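# Loop blue air tube and seat its end in coupling

## Task

Curve the blue air tube around so that its loose end comes back to the coupling fitted on its opposite end, and press that loose end deep into the coupling.

## Robot and tools

Robot: two seven-joint arms, left_arm and right_arm, each ending in a two-finger gripper. Calibrated bases in the scene frame: left_arm at (-0.001, +0.399, 0) m, quat_wxyz (+1.000, 0, 0, -0.009); right_arm at (+0.008, -0.273, 0) m, quat_wxyz (+1.000, 0, 0, -0.011). Both bases have +z pointing up.

Frames: the scene frame has its origin at table-top height, halfway between the nominal bases, with +z up, +x reaching out over the table and left_arm on the +y side. Arm names do not match image left and right. Fixed cameras and the table use the scene frame. Everything about a hand (positions, quaternions, velocities, Hand target, wrist cameras) is reported in that arm's own base frame, and offsets are applied along that base's axes. Rotations turn about the Hand target position. Printed hand positions can be wrong by a few centimetres, more at long reach.

Gripper: fingers point along the gripper's +z and close along its y. end_effector_position sits between the pads when shut, roughly 2 cm short of the fingertips; closing pushes the tips about 10 mm further along +z, mostly while the pads are still more than 40 mm apart.

The 14-number row: every moving argument is one flat list of 14 numbers covering both arms, each in [-1, 1]: dx, dy, dz, rx, ry, rz, opening for left_arm, then the same seven for right_arm. The six pose numbers are offsets, not a pose: they are measured from that arm's Hand target as it stood when the action or move began, in the arm's base frame. Scale: 1.0 equals 0.6 m for dx, dy, dz and 180 degrees for rx, ry, rz, which together form a single rotation vector. A translation longer than 1.0 may be cut back along its direction. Opening is absolute: +1 fully open (0.084 m), -1 shut. Sending six zeros for an arm re-requests its current Hand target; it does not mean hold still if the gripper has drifted. Always resend the gripper opening you want, since 0 is itself a command (half open).

execute_actions(actions, cameras): actions is a list of actions; each action is a list of up to 15 rows, one row per 1/30 s step. Fewer rows means the last row is held for the remaining steps. Every row in an action counts from the start-of-action Hand target, and each new action starts from wherever the Hand target then is, so repeating an offset keeps moving. An empty list just reports state and images. Its result also lists end_effector_position at some steps.

move(target, speed, blend, opening_speed, blocking, cameras): target is one 14-number row or a list of up to 15 rows; every row is an offset from the same starting Hand targets, not chained. speed is path top speed in m/s, 0.002 to 1, default 0.25 (turning up to twice that in rad/s); one value or one per target. blend (m) rounds corners in a list. opening_speed (per second on the -1 to +1 scale, at least 0.2) ramps the fingers. Paths are straight, end together, run at least 0.5 s and are cut off at 10 s. They ignore obstacles and the other arm. Faster motion means more lag, more drift and harder impacts; aiming far beyond a contact presses harder. A changed opening on a later target is applied on arrival once everything rests. blocking=false returns after about 0.5 s while the move continues.

wait(seconds 0 to 10): lets time pass with last commands held. stop(): brakes a running move. zoom_image(camera, region=[x0,y0,x1,y1]) in pixels from the top-left, at most 504 by 504, on the newest image of cam_high, cam_low, cam_table, cam_left_wrist or cam_right_wrist (each 896x504). clear_fault(arm): clears a reported torque fault on that arm. finished_scene(scene): ends the current scene with its number; irreversible, so only call it once the tube end is seated and stays so unheld.

Results: Hand target is the last commanded pose after clipping; the controller limits each step to within 70 mm and 16 degrees of the measured gripper pose, so a gripper can stop short, and a fresh action (even zeros) is needed to chase it. grip_measured gives the measured opening on the command scale; to hold something, command clearly below it. Joint velocities reading within noise means at rest. Joint torques include gravity and carry offsets and noise. The move: line states how the move ended (done, off_target, moving, held, fault) and which limits fired (paced means a pose was clipped, held means checks withheld steps). Done means within 3 mm and 2 degrees, not that nothing was touched. MOTOR HOT appears at 65 C; at 80 C the arm brakes for 30 to 60 s or more.

Avoid: dropping the tube or letting go while it moves, knocking anything off the table, slamming, or shoving hard. A contact torque at a joint load limit (waist 41.3, shoulder 41.5, upper arm roll 26.4, elbow 26.4, forearm roll 26.4, wrist pitch 14.2, wrist roll 14.8 N m) or a motor pinned at its limit for 1 s causes a torque fault that halts the arm until clear_fault. An arm stopped by an object keeps pushing until you command its target back past the gripper. Arms must not collide or squeeze each other's fingers; a clearance check helps but is not foolproof. Long holds, stretched poses and unreachable targets heat motors. Objects may occasionally get nudged by outside pushes.

Each tool is called by a JSON object that holds its "method" and its "body".

## Session

{"method": "execute_actions", "body": {"actions": []}}

Scene clock: 0.00 s.
left_arm: end_effector_position=(+0.2077, +0.1844, +0.3640) grip_measured=+1.00 end_effector_quat_wxyz=(+0.008, +0.713, -0.301, +0.634) | right_arm: end_effector_position=(+0.5963, +0.0839, +0.1642) grip_measured=+1.00 end_effector_quat_wxyz=(-0.310, +0.738, +0.573, +0.175)
Joint positions: left_arm=[0.218 -1.538 1.067 0.397 -0.151 1.036 1.649 0.084] | right_arm=[-0.138 0.638 0.032 1.713 0.7 1.358 -1.685 0.084]
Joint velocities: within noise
Joint torques (N m): no reading
Motor temperatures (°C): left_arm=[36 32 32 34 39 34 37] | right_arm=[34 35 35 37 33 32 42]
Hand target: left_arm +0.2077, +0.1844, +0.3640; +0.008, +0.713, -0.301, +0.634 | right_arm +0.5963, +0.0839, +0.1642; -0.310, +0.738, +0.573, +0.175
Tool commands: left_gripper/opening=+1.0 right_gripper/opening=+1.0

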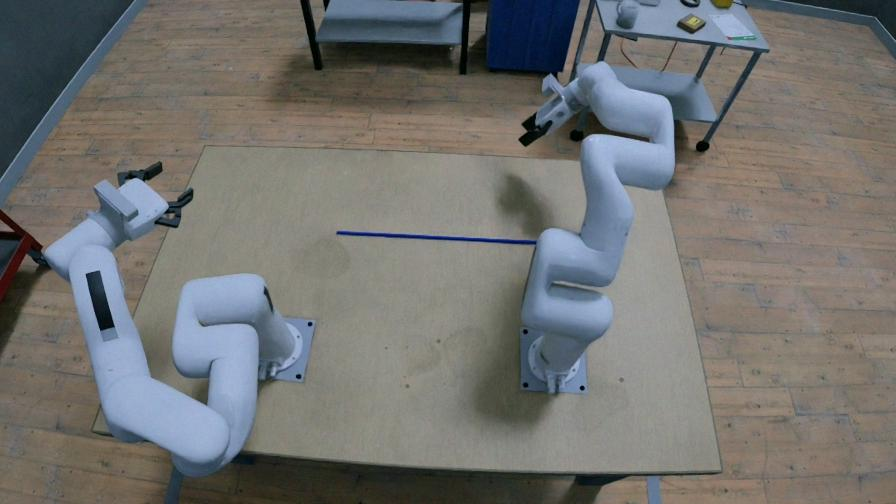

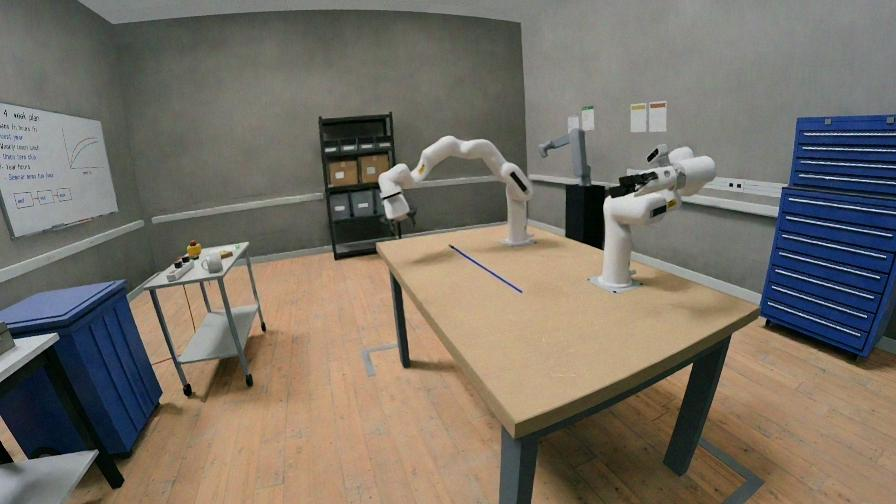

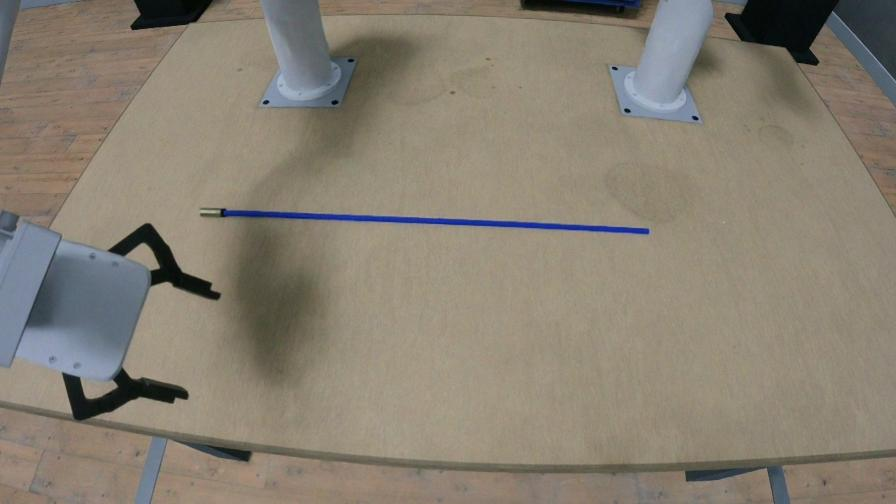

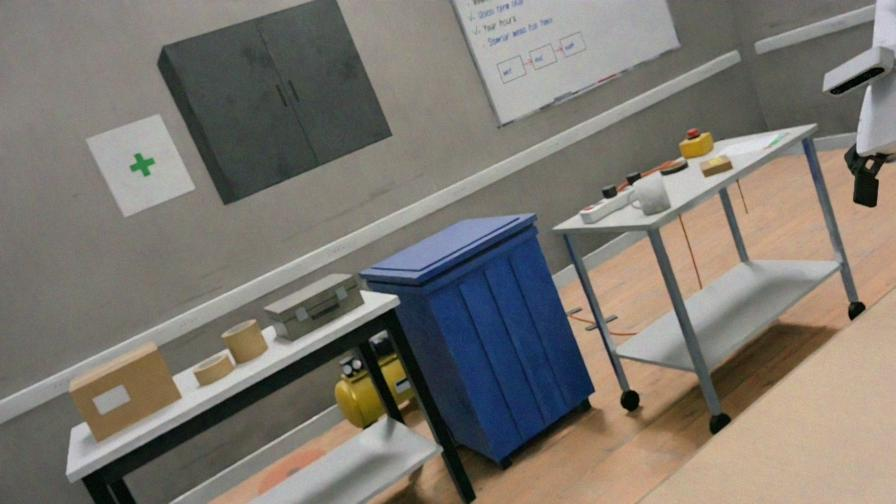

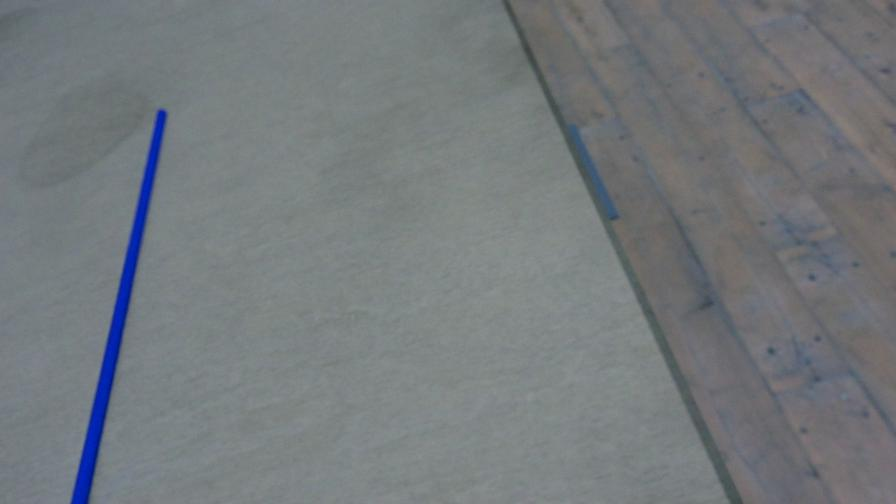

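{"method": "move", "body": {"target": [0.154,-0.34,-0.19,0.32,0.311,-0.205,1,-0.494,-0.223,0.143,-0.224,-0.062,0.076,1]}}

Scene clock: 6.83 s.
left_arm: end_effector_position=(+0.3001, -0.0196, +0.2500) grip_measured=+1.00 end_effector_quat_wxyz=(-0.001, +0.707, -0.707, +0.001) | right_arm: end_effector_position=(+0.3000, -0.0499, +0.2499) grip_measured=+1.00 end_effector_quat_wxyz=(+0.000, +0.707, +0.707, +0.000)
Joint positions: left_arm=[-0.282 -0.623 0.177 0.636 0.109 1.25 1.4 0.084] | right_arm=[-0.145 -0.595 -0.017 0.646 -0.01 1.242 -1.726 0.084]
Joint velocities: within noise
Joint torques (N m): left_arm=[-5.87 -1.6 -3.4 28.95 2.32 0.06 -0.81] | right_arm=[-3.29 -6.85 1.9 18.46 -3.41 0.48 -0.97]
Motor temperatures (°C): left_arm=[36 32 33 35 39 34 37] | right_arm=[34 35 35 37 33 32 42]
Hand target: left_arm +0.3001, -0.0196, +0.2500; -0.001, +0.707, -0.707, +0.001 | right_arm +0.2999, -0.0499, +0.2500; +0.000, +0.707, +0.707, +0.000
Off the commanded pose: left_arm 0.000 m, 0 deg | right_arm 0.000 m, 0 deg.
move: done

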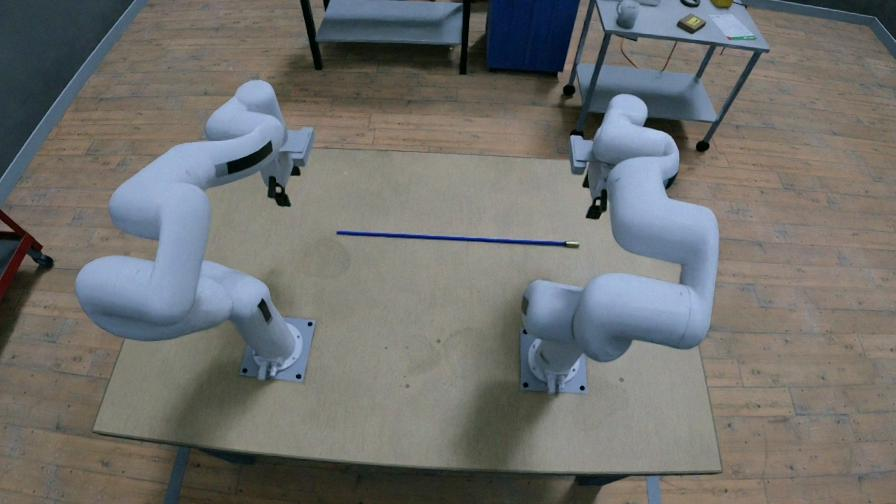

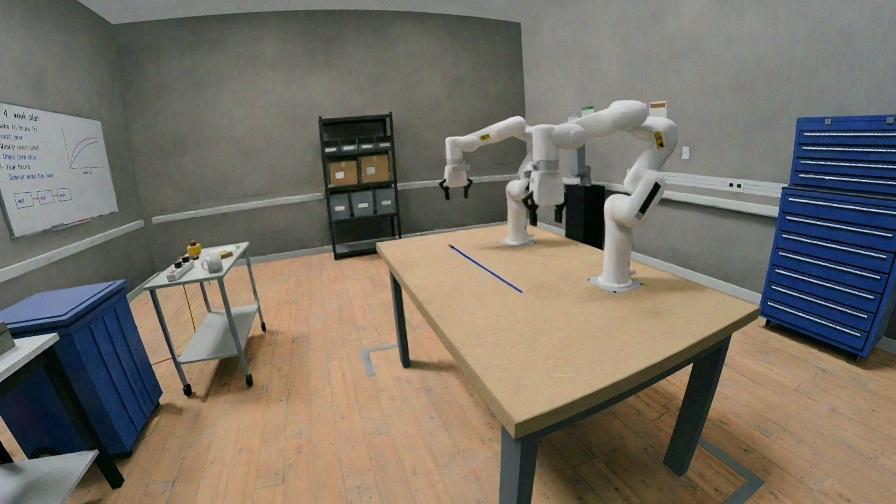

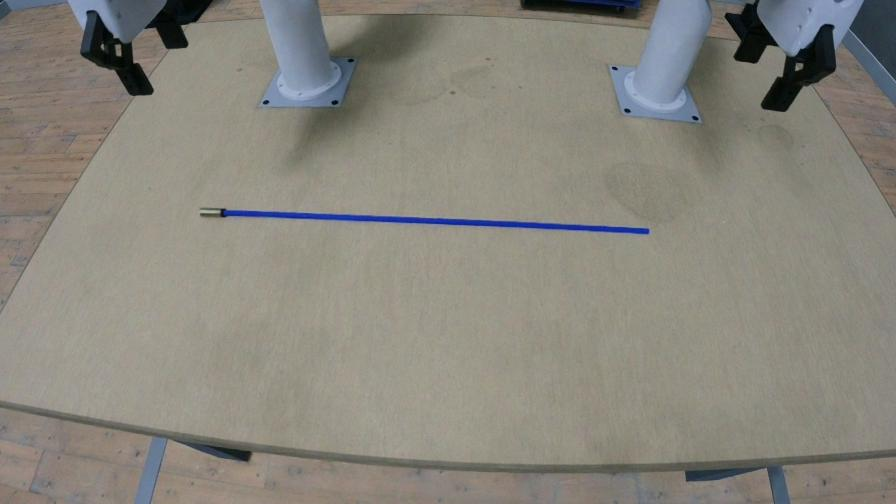

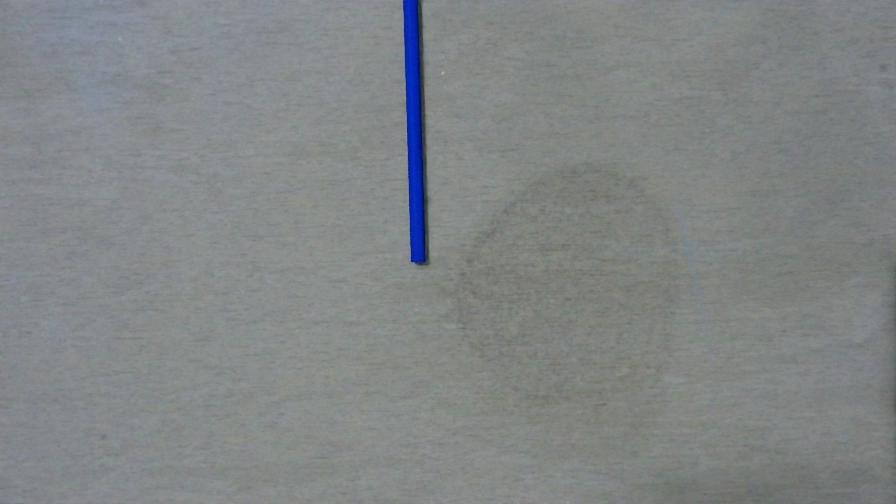

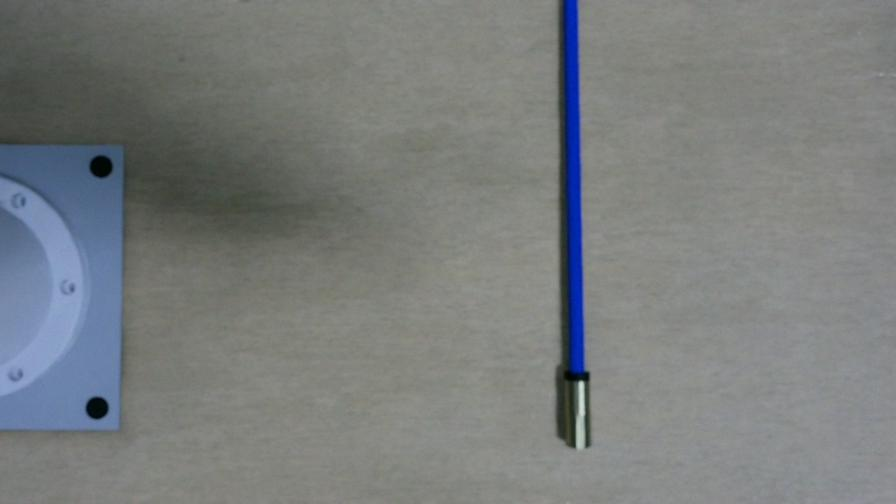

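{"method": "move", "body": {"target": [0.083,-0.184,-0.217,0.167,0,0,1,0.117,-0.03,-0.217,-0.167,0,0,1]}}

Scene clock: 10.80 s.
left_arm: end_effector_position=(+0.3499, -0.1300, +0.1198) grip_measured=+1.00 end_effector_quat_wxyz=(-0.184, +0.682, -0.683, -0.183) | right_arm: end_effector_position=(+0.3701, -0.0679, +0.1198) grip_measured=+1.00 end_effector_quat_wxyz=(+0.183, +0.683, +0.683, -0.183)
Joint positions: left_arm=[-0.387 0.057 -0.213 0.834 0.487 1.142 0.682 0.084] | right_arm=[-0.239 -0.108 0.31 0.616 -0.659 0.876 -1.031 0.084]
Joint velocities: within noise
Joint torques (N m): left_arm=[-6.02 -10.56 -2.19 25.38 2.96 0.88 -0.93] | right_arm=[-3.4 -7.45 1.22 22.47 -3.67 1.33 0.74]
Motor temperatures (°C): left_arm=[36 32 33 35 39 34 37] | right_arm=[34 35 35 37 33 32 42]
Hand target: left_arm +0.3499, -0.1300, +0.1198; -0.184, +0.682, -0.683, -0.183 | right_arm +0.3701, -0.0679, +0.1198; +0.183, +0.683, +0.683, -0.183
Off the commanded pose: left_arm 0.000 m, 0 deg | right_arm 0.000 m, 0 deg.
move: done

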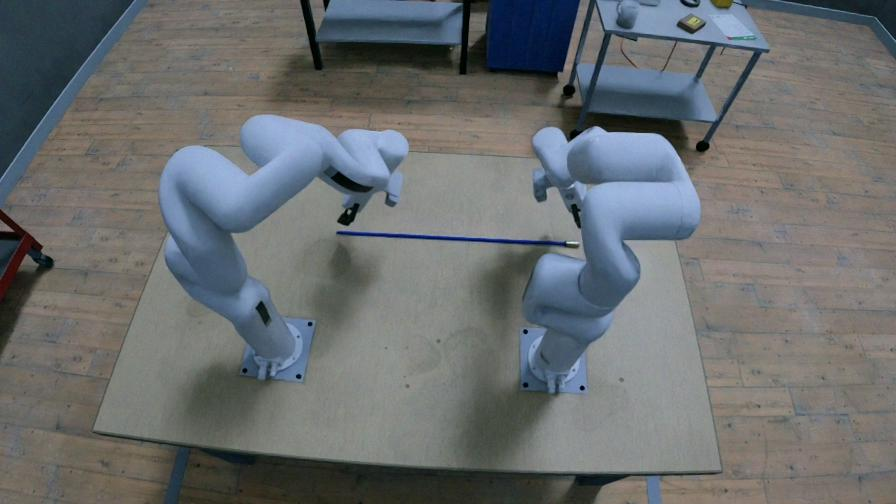

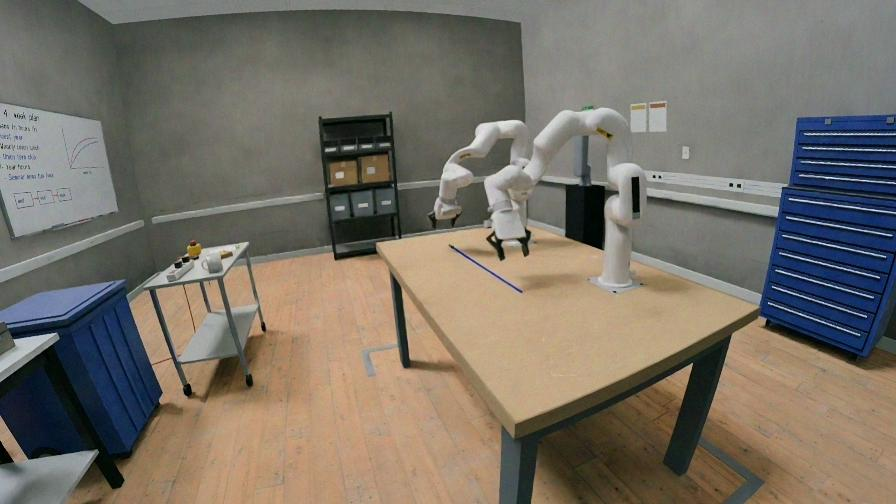

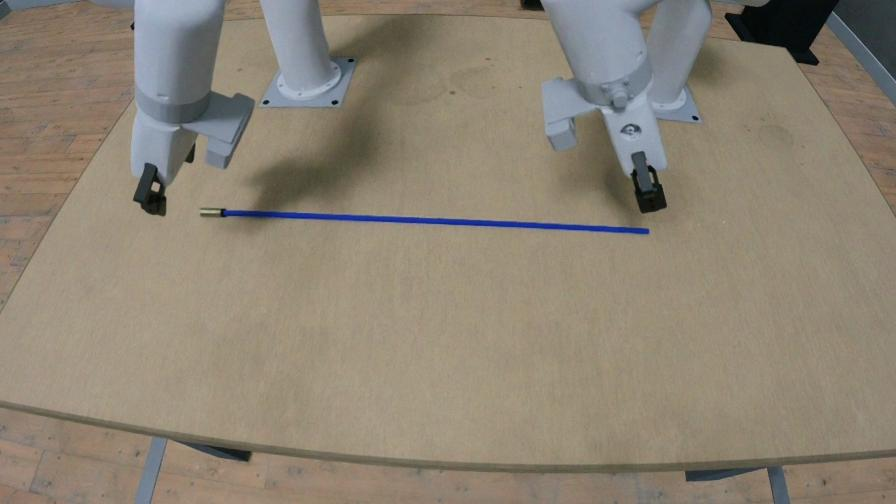

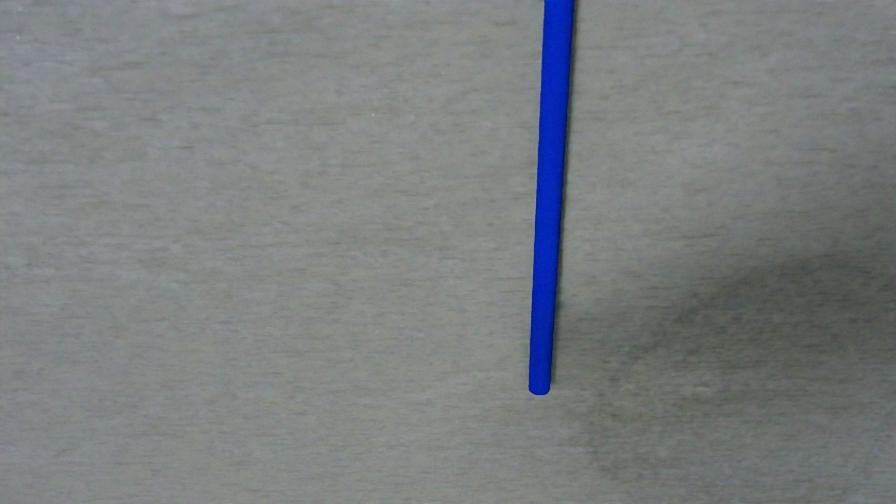

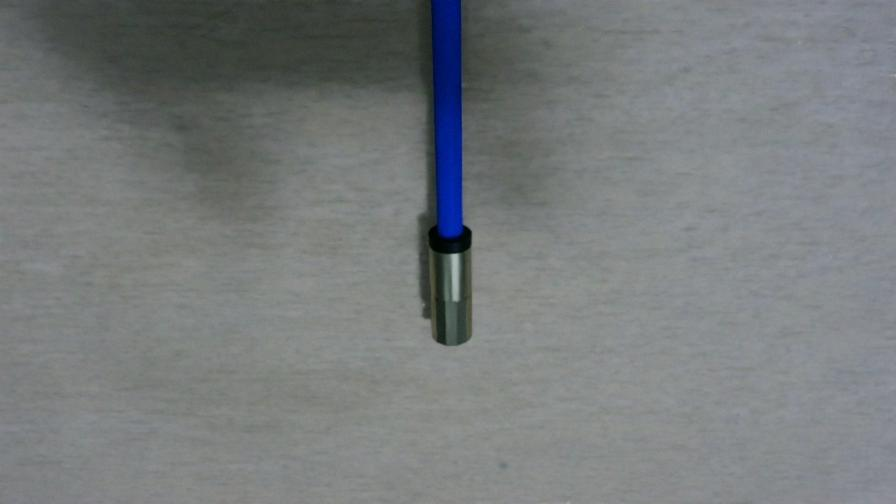

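{"method": "move", "body": {"target": [0,0,-0.1,0,0,0,1,0,0,-0.1,0,0,0,1], "speed": 0.12}}

{"method": "zoom_image", "body": {"camera": "cam_table", "region": [520, 100, 772, 242]}}

{"method": "zoom_image", "body": {"camera": "cam_table", "region": [80, 100, 332, 242]}}

{"method": "zoom_image", "body": {"camera": "cam_high", "region": [280, 160, 480, 272]}}

{"method": "zoom_image", "body": {"camera": "cam_high", "region": [480, 160, 680, 272]}}

Scene clock: 12.97 s.
left_arm: end_effector_position=(+0.3499, -0.1300, +0.0599) grip_measured=+1.00 end_effector_quat_wxyz=(-0.184, +0.682, -0.683, -0.183) | right_arm: end_effector_position=(+0.3701, -0.0680, +0.0598) grip_measured=+1.00 end_effector_quat_wxyz=(+0.183, +0.683, +0.683, -0.183)
Joint positions: left_arm=[-0.386 0.194 -0.2 0.804 0.566 1.005 0.58 0.084] | right_arm=[-0.255 0.066 0.303 0.606 -0.84 0.767 -0.838 0.084]
Joint velocities: within noise
Joint torques (N m): left_arm=[-5.83 -11.51 1.24 22.98 2.92 -1.92 -1] | right_arm=[-1.27 -8.74 -1.42 19.98 -3.28 -3.77 0.67]
Motor temperatures (°C): left_arm=[36 32 33 35 39 34 37] | right_arm=[34 35 35 37 33 32 42]
Hand target: left_arm +0.3499, -0.1300, +0.0598; -0.184, +0.682, -0.683, -0.183 | right_arm +0.3701, -0.0679, +0.0598; +0.183, +0.683, +0.683, -0.183
Off the commanded pose: left_arm 0.000 m, 0 deg | right_arm 0.000 m, 0 deg.
move: done

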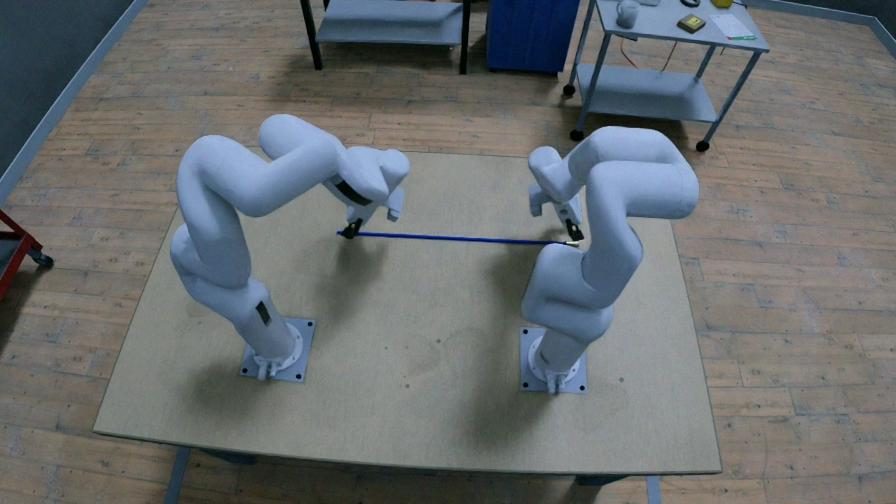

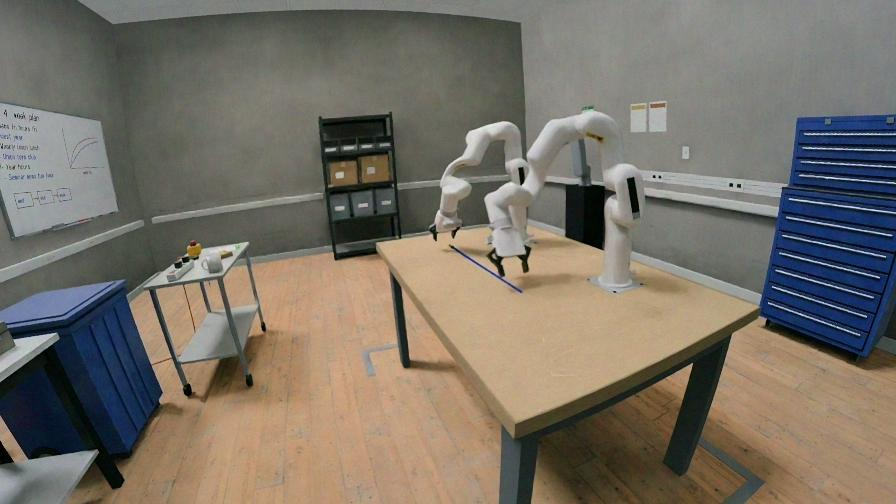

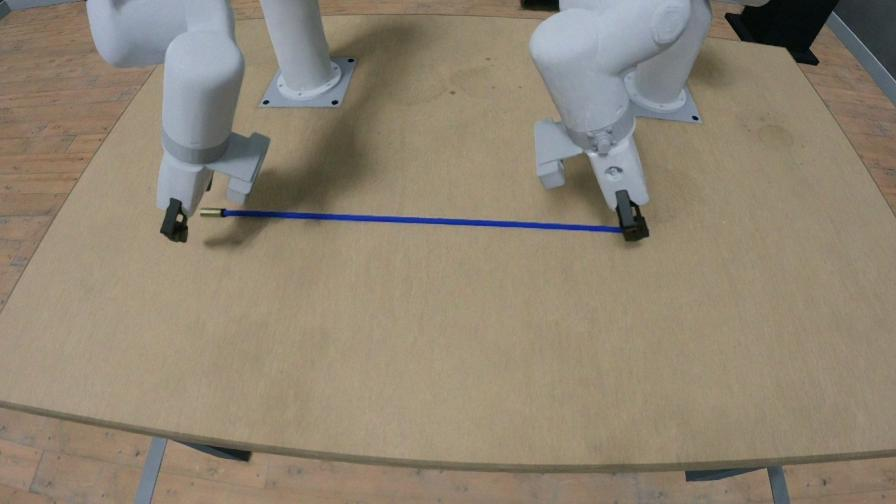

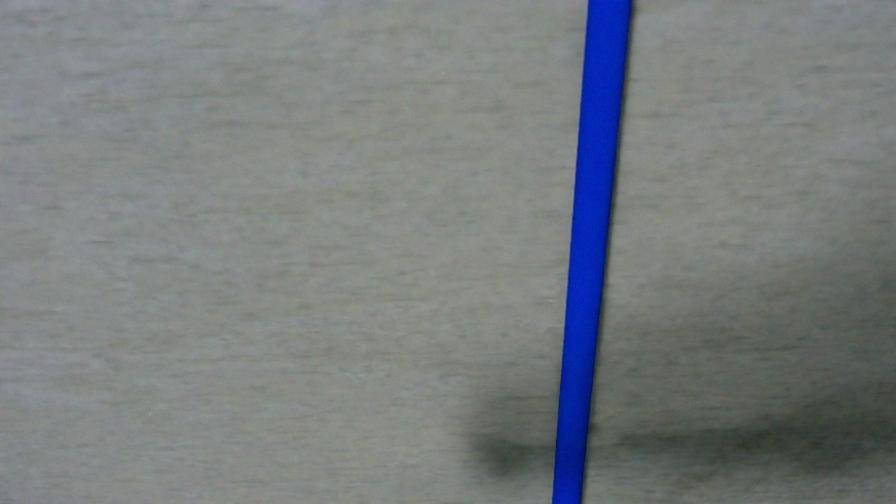

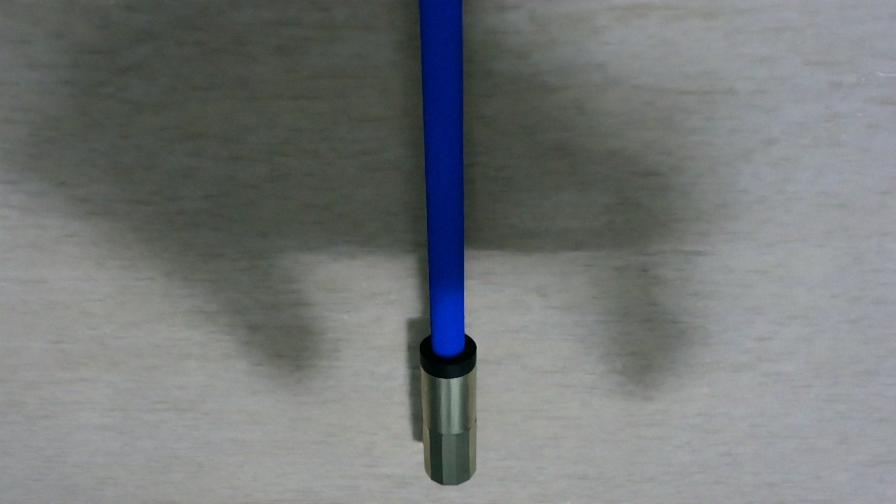

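Scaled by 2.000 from the camera's 896x504 image, which has a finer 1280x720 frame.

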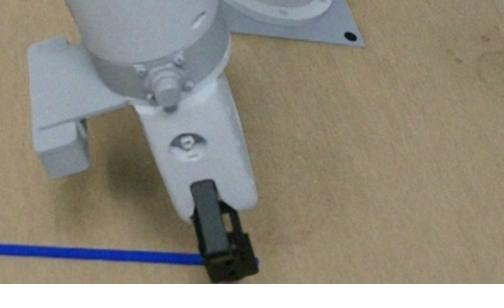

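Scaled by 2.000 from the camera's 896x504 image, which has a finer 1280x720 frame.

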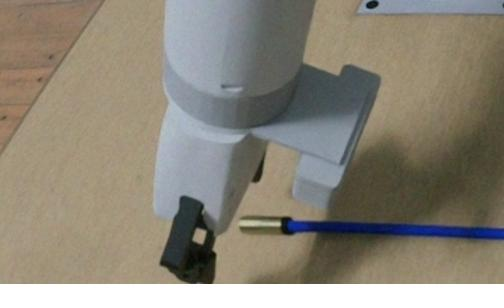

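Scaled by 2.520 from the camera's 896x504 image, which has a finer 1280x720 frame.

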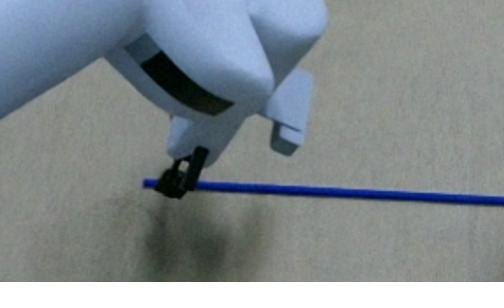

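Scaled by 2.520 from the camera's 896x504 image, which has a finer 1280x720 frame.

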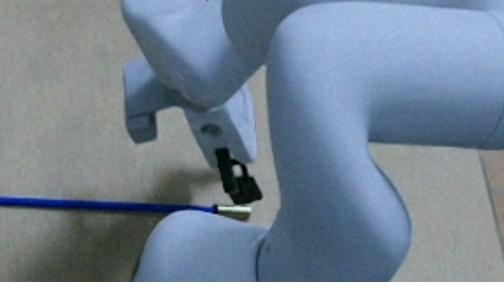

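{"method": "zoom_image", "body": {"camera": "cam_low", "region": [400, 200, 560, 290]}}

{"method": "zoom_image", "body": {"camera": "cam_table", "region": [590, 180, 680, 250]}}

{"method": "zoom_image", "body": {"camera": "cam_table", "region": [140, 180, 260, 260]}}

{"method": "zoom_image", "body": {"camera": "cam_high", "region": [320, 210, 400, 255]}}

{"method": "zoom_image", "body": {"camera": "cam_high", "region": [540, 205, 620, 250]}}

Scaled by 3.150 from the camera's 896x504 image, which has a finer 1280x720 frame.

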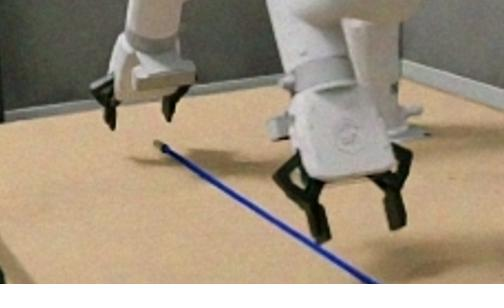

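Scaled by 5.600 from the camera's 896x504 image, which has a finer 1280x720 frame.

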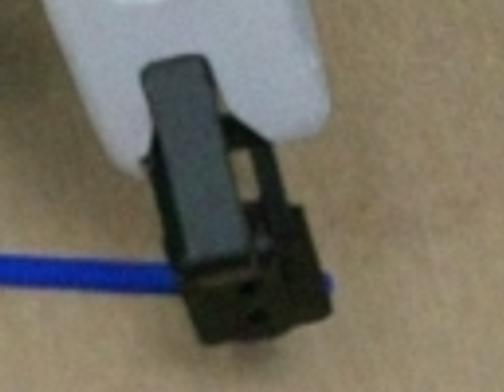

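Scaled by 4.200 from the camera's 896x504 image, which has a finer 1280x720 frame.

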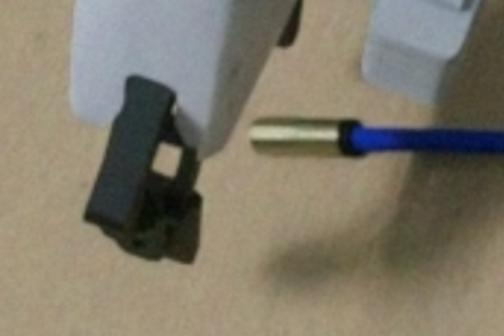

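Scaled by 6.300 from the camera's 896x504 image, which has a finer 1280x720 frame.

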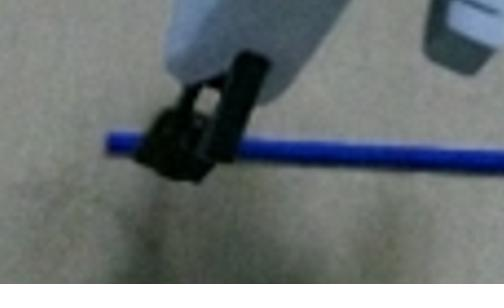

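Scaled by 6.300 from the camera's 896x504 image, which has a finer 1280x720 frame.

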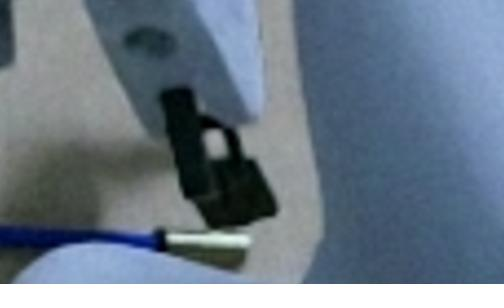

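{"method": "move", "body": {"target": [0,-0.02,-0.025,0,0,0,1,-0.055,0.017,-0.025,0,0,0,1], "speed": 0.1}}

{"method": "zoom_image", "body": {"camera": "cam_low", "region": [400, 200, 560, 290]}}

{"method": "zoom_image", "body": {"camera": "cam_table", "region": [590, 180, 680, 250]}}

{"method": "zoom_image", "body": {"camera": "cam_table", "region": [140, 180, 260, 260]}}

{"method": "zoom_image", "body": {"camera": "cam_high", "region": [540, 205, 620, 250]}}

Scene clock: 16.37 s.
left_arm: end_effector_position=(+0.3499, -0.1420, +0.0449) grip_measured=+1.00 end_effector_quat_wxyz=(-0.184, +0.682, -0.683, -0.183) | right_arm: end_effector_position=(+0.3372, -0.0578, +0.0448) grip_measured=+1.00 end_effector_quat_wxyz=(+0.183, +0.683, +0.683, -0.183)
Joint positions: left_arm=[-0.403 0.251 -0.206 0.829 0.58 0.99 0.539 0.084] | right_arm=[-0.242 0.025 0.315 0.501 -0.867 0.725 -0.762 0.084]
Joint velocities: within noise
Joint torques (N m): left_arm=[-5.67 -12.65 -3.02 22.36 2.67 -1.98 -0.88] | right_arm=[3.35 -12.36 1.65 11.2 -3.55 -3.67 0.85]
Motor temperatures (°C): left_arm=[36 32 32 35 39 34 37] | right_arm=[34 35 35 37 33 32 42]
Hand target: left_arm +0.3499, -0.1420, +0.0448; -0.184, +0.682, -0.683, -0.183 | right_arm +0.3371, -0.0577, +0.0448; +0.183, +0.683, +0.683, -0.183
Off the commanded pose: left_arm 0.000 m, 0 deg | right_arm 0.000 m, 0 deg.
move: done

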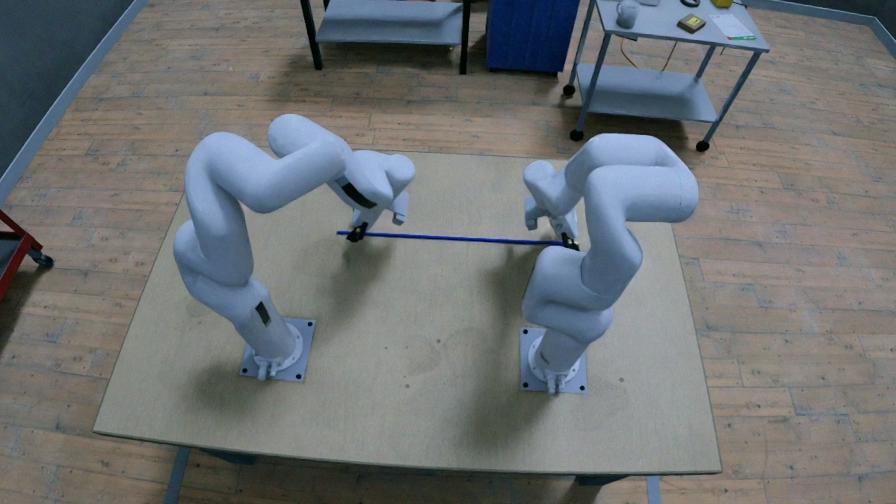

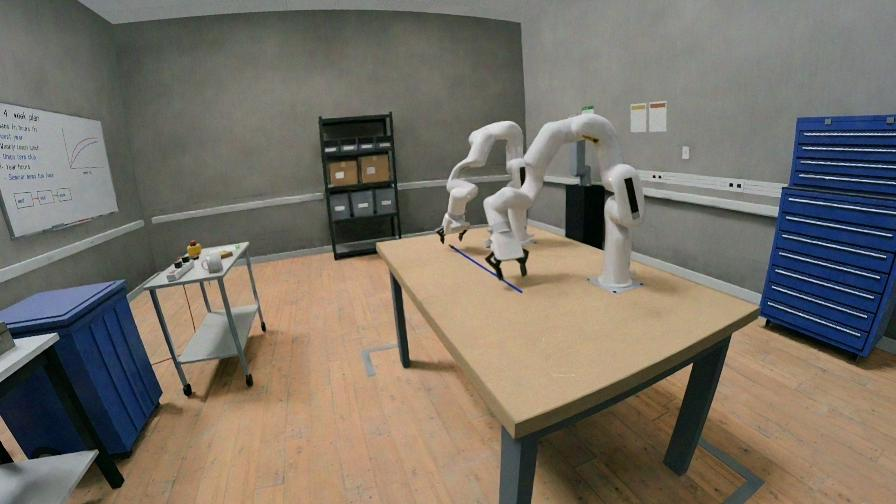

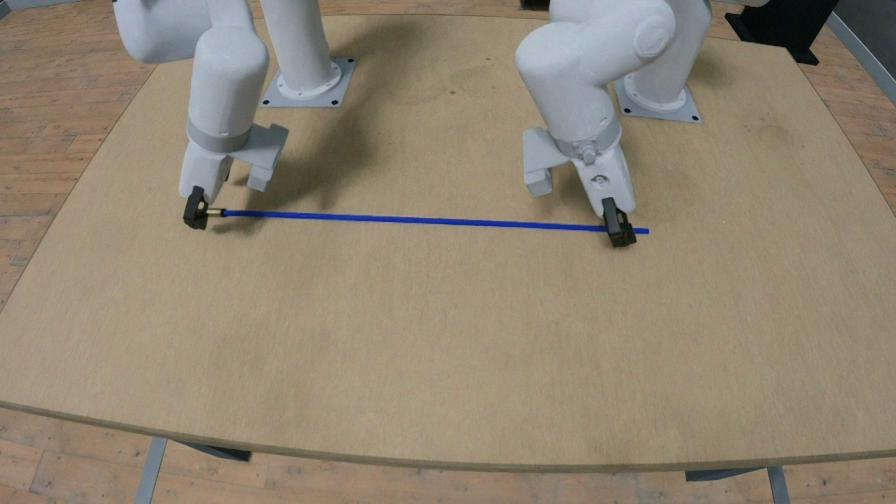

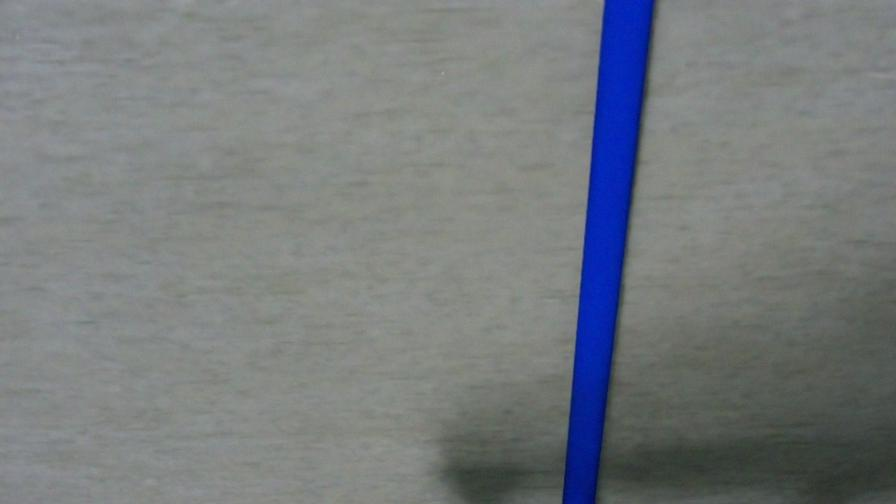

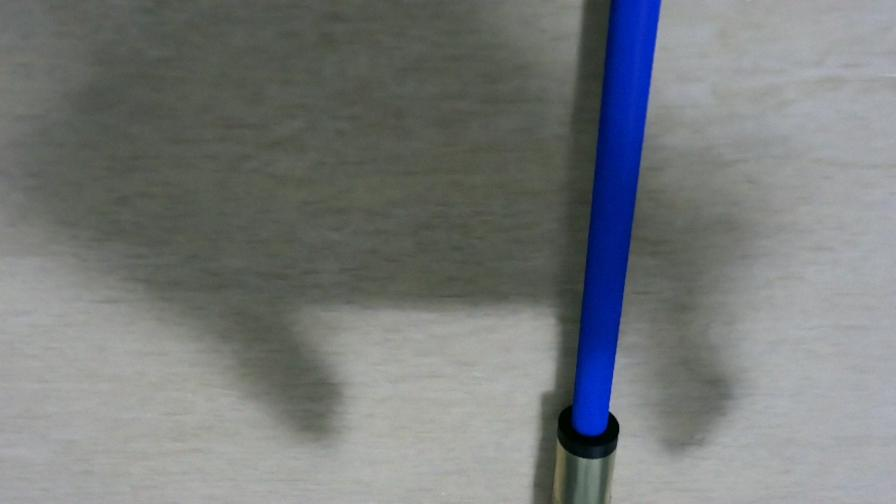

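Scaled by 3.150 from the camera's 896x504 image, which has a finer 1280x720 frame.

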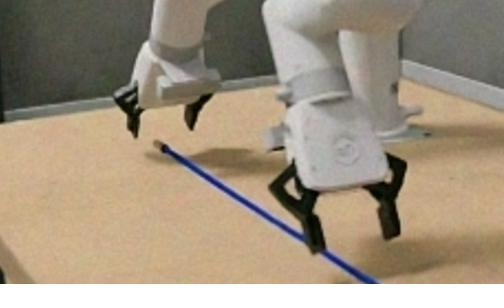

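Scaled by 5.600 from the camera's 896x504 image, which has a finer 1280x720 frame.

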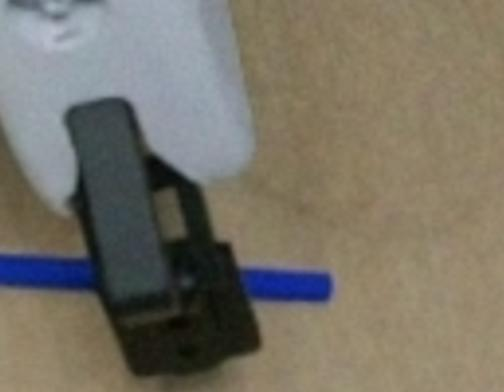

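Scaled by 4.200 from the camera's 896x504 image, which has a finer 1280x720 frame.

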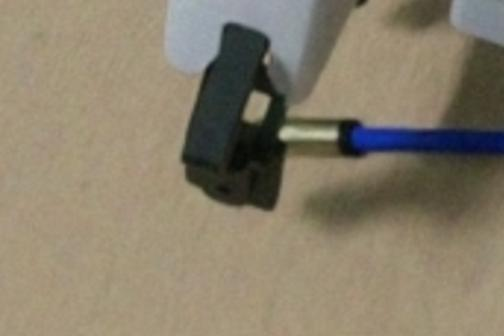

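Scaled by 6.300 from the camera's 896x504 image, which has a finer 1280x720 frame.

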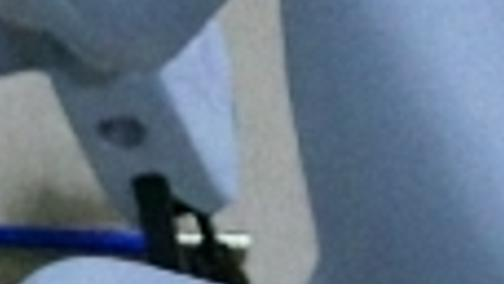

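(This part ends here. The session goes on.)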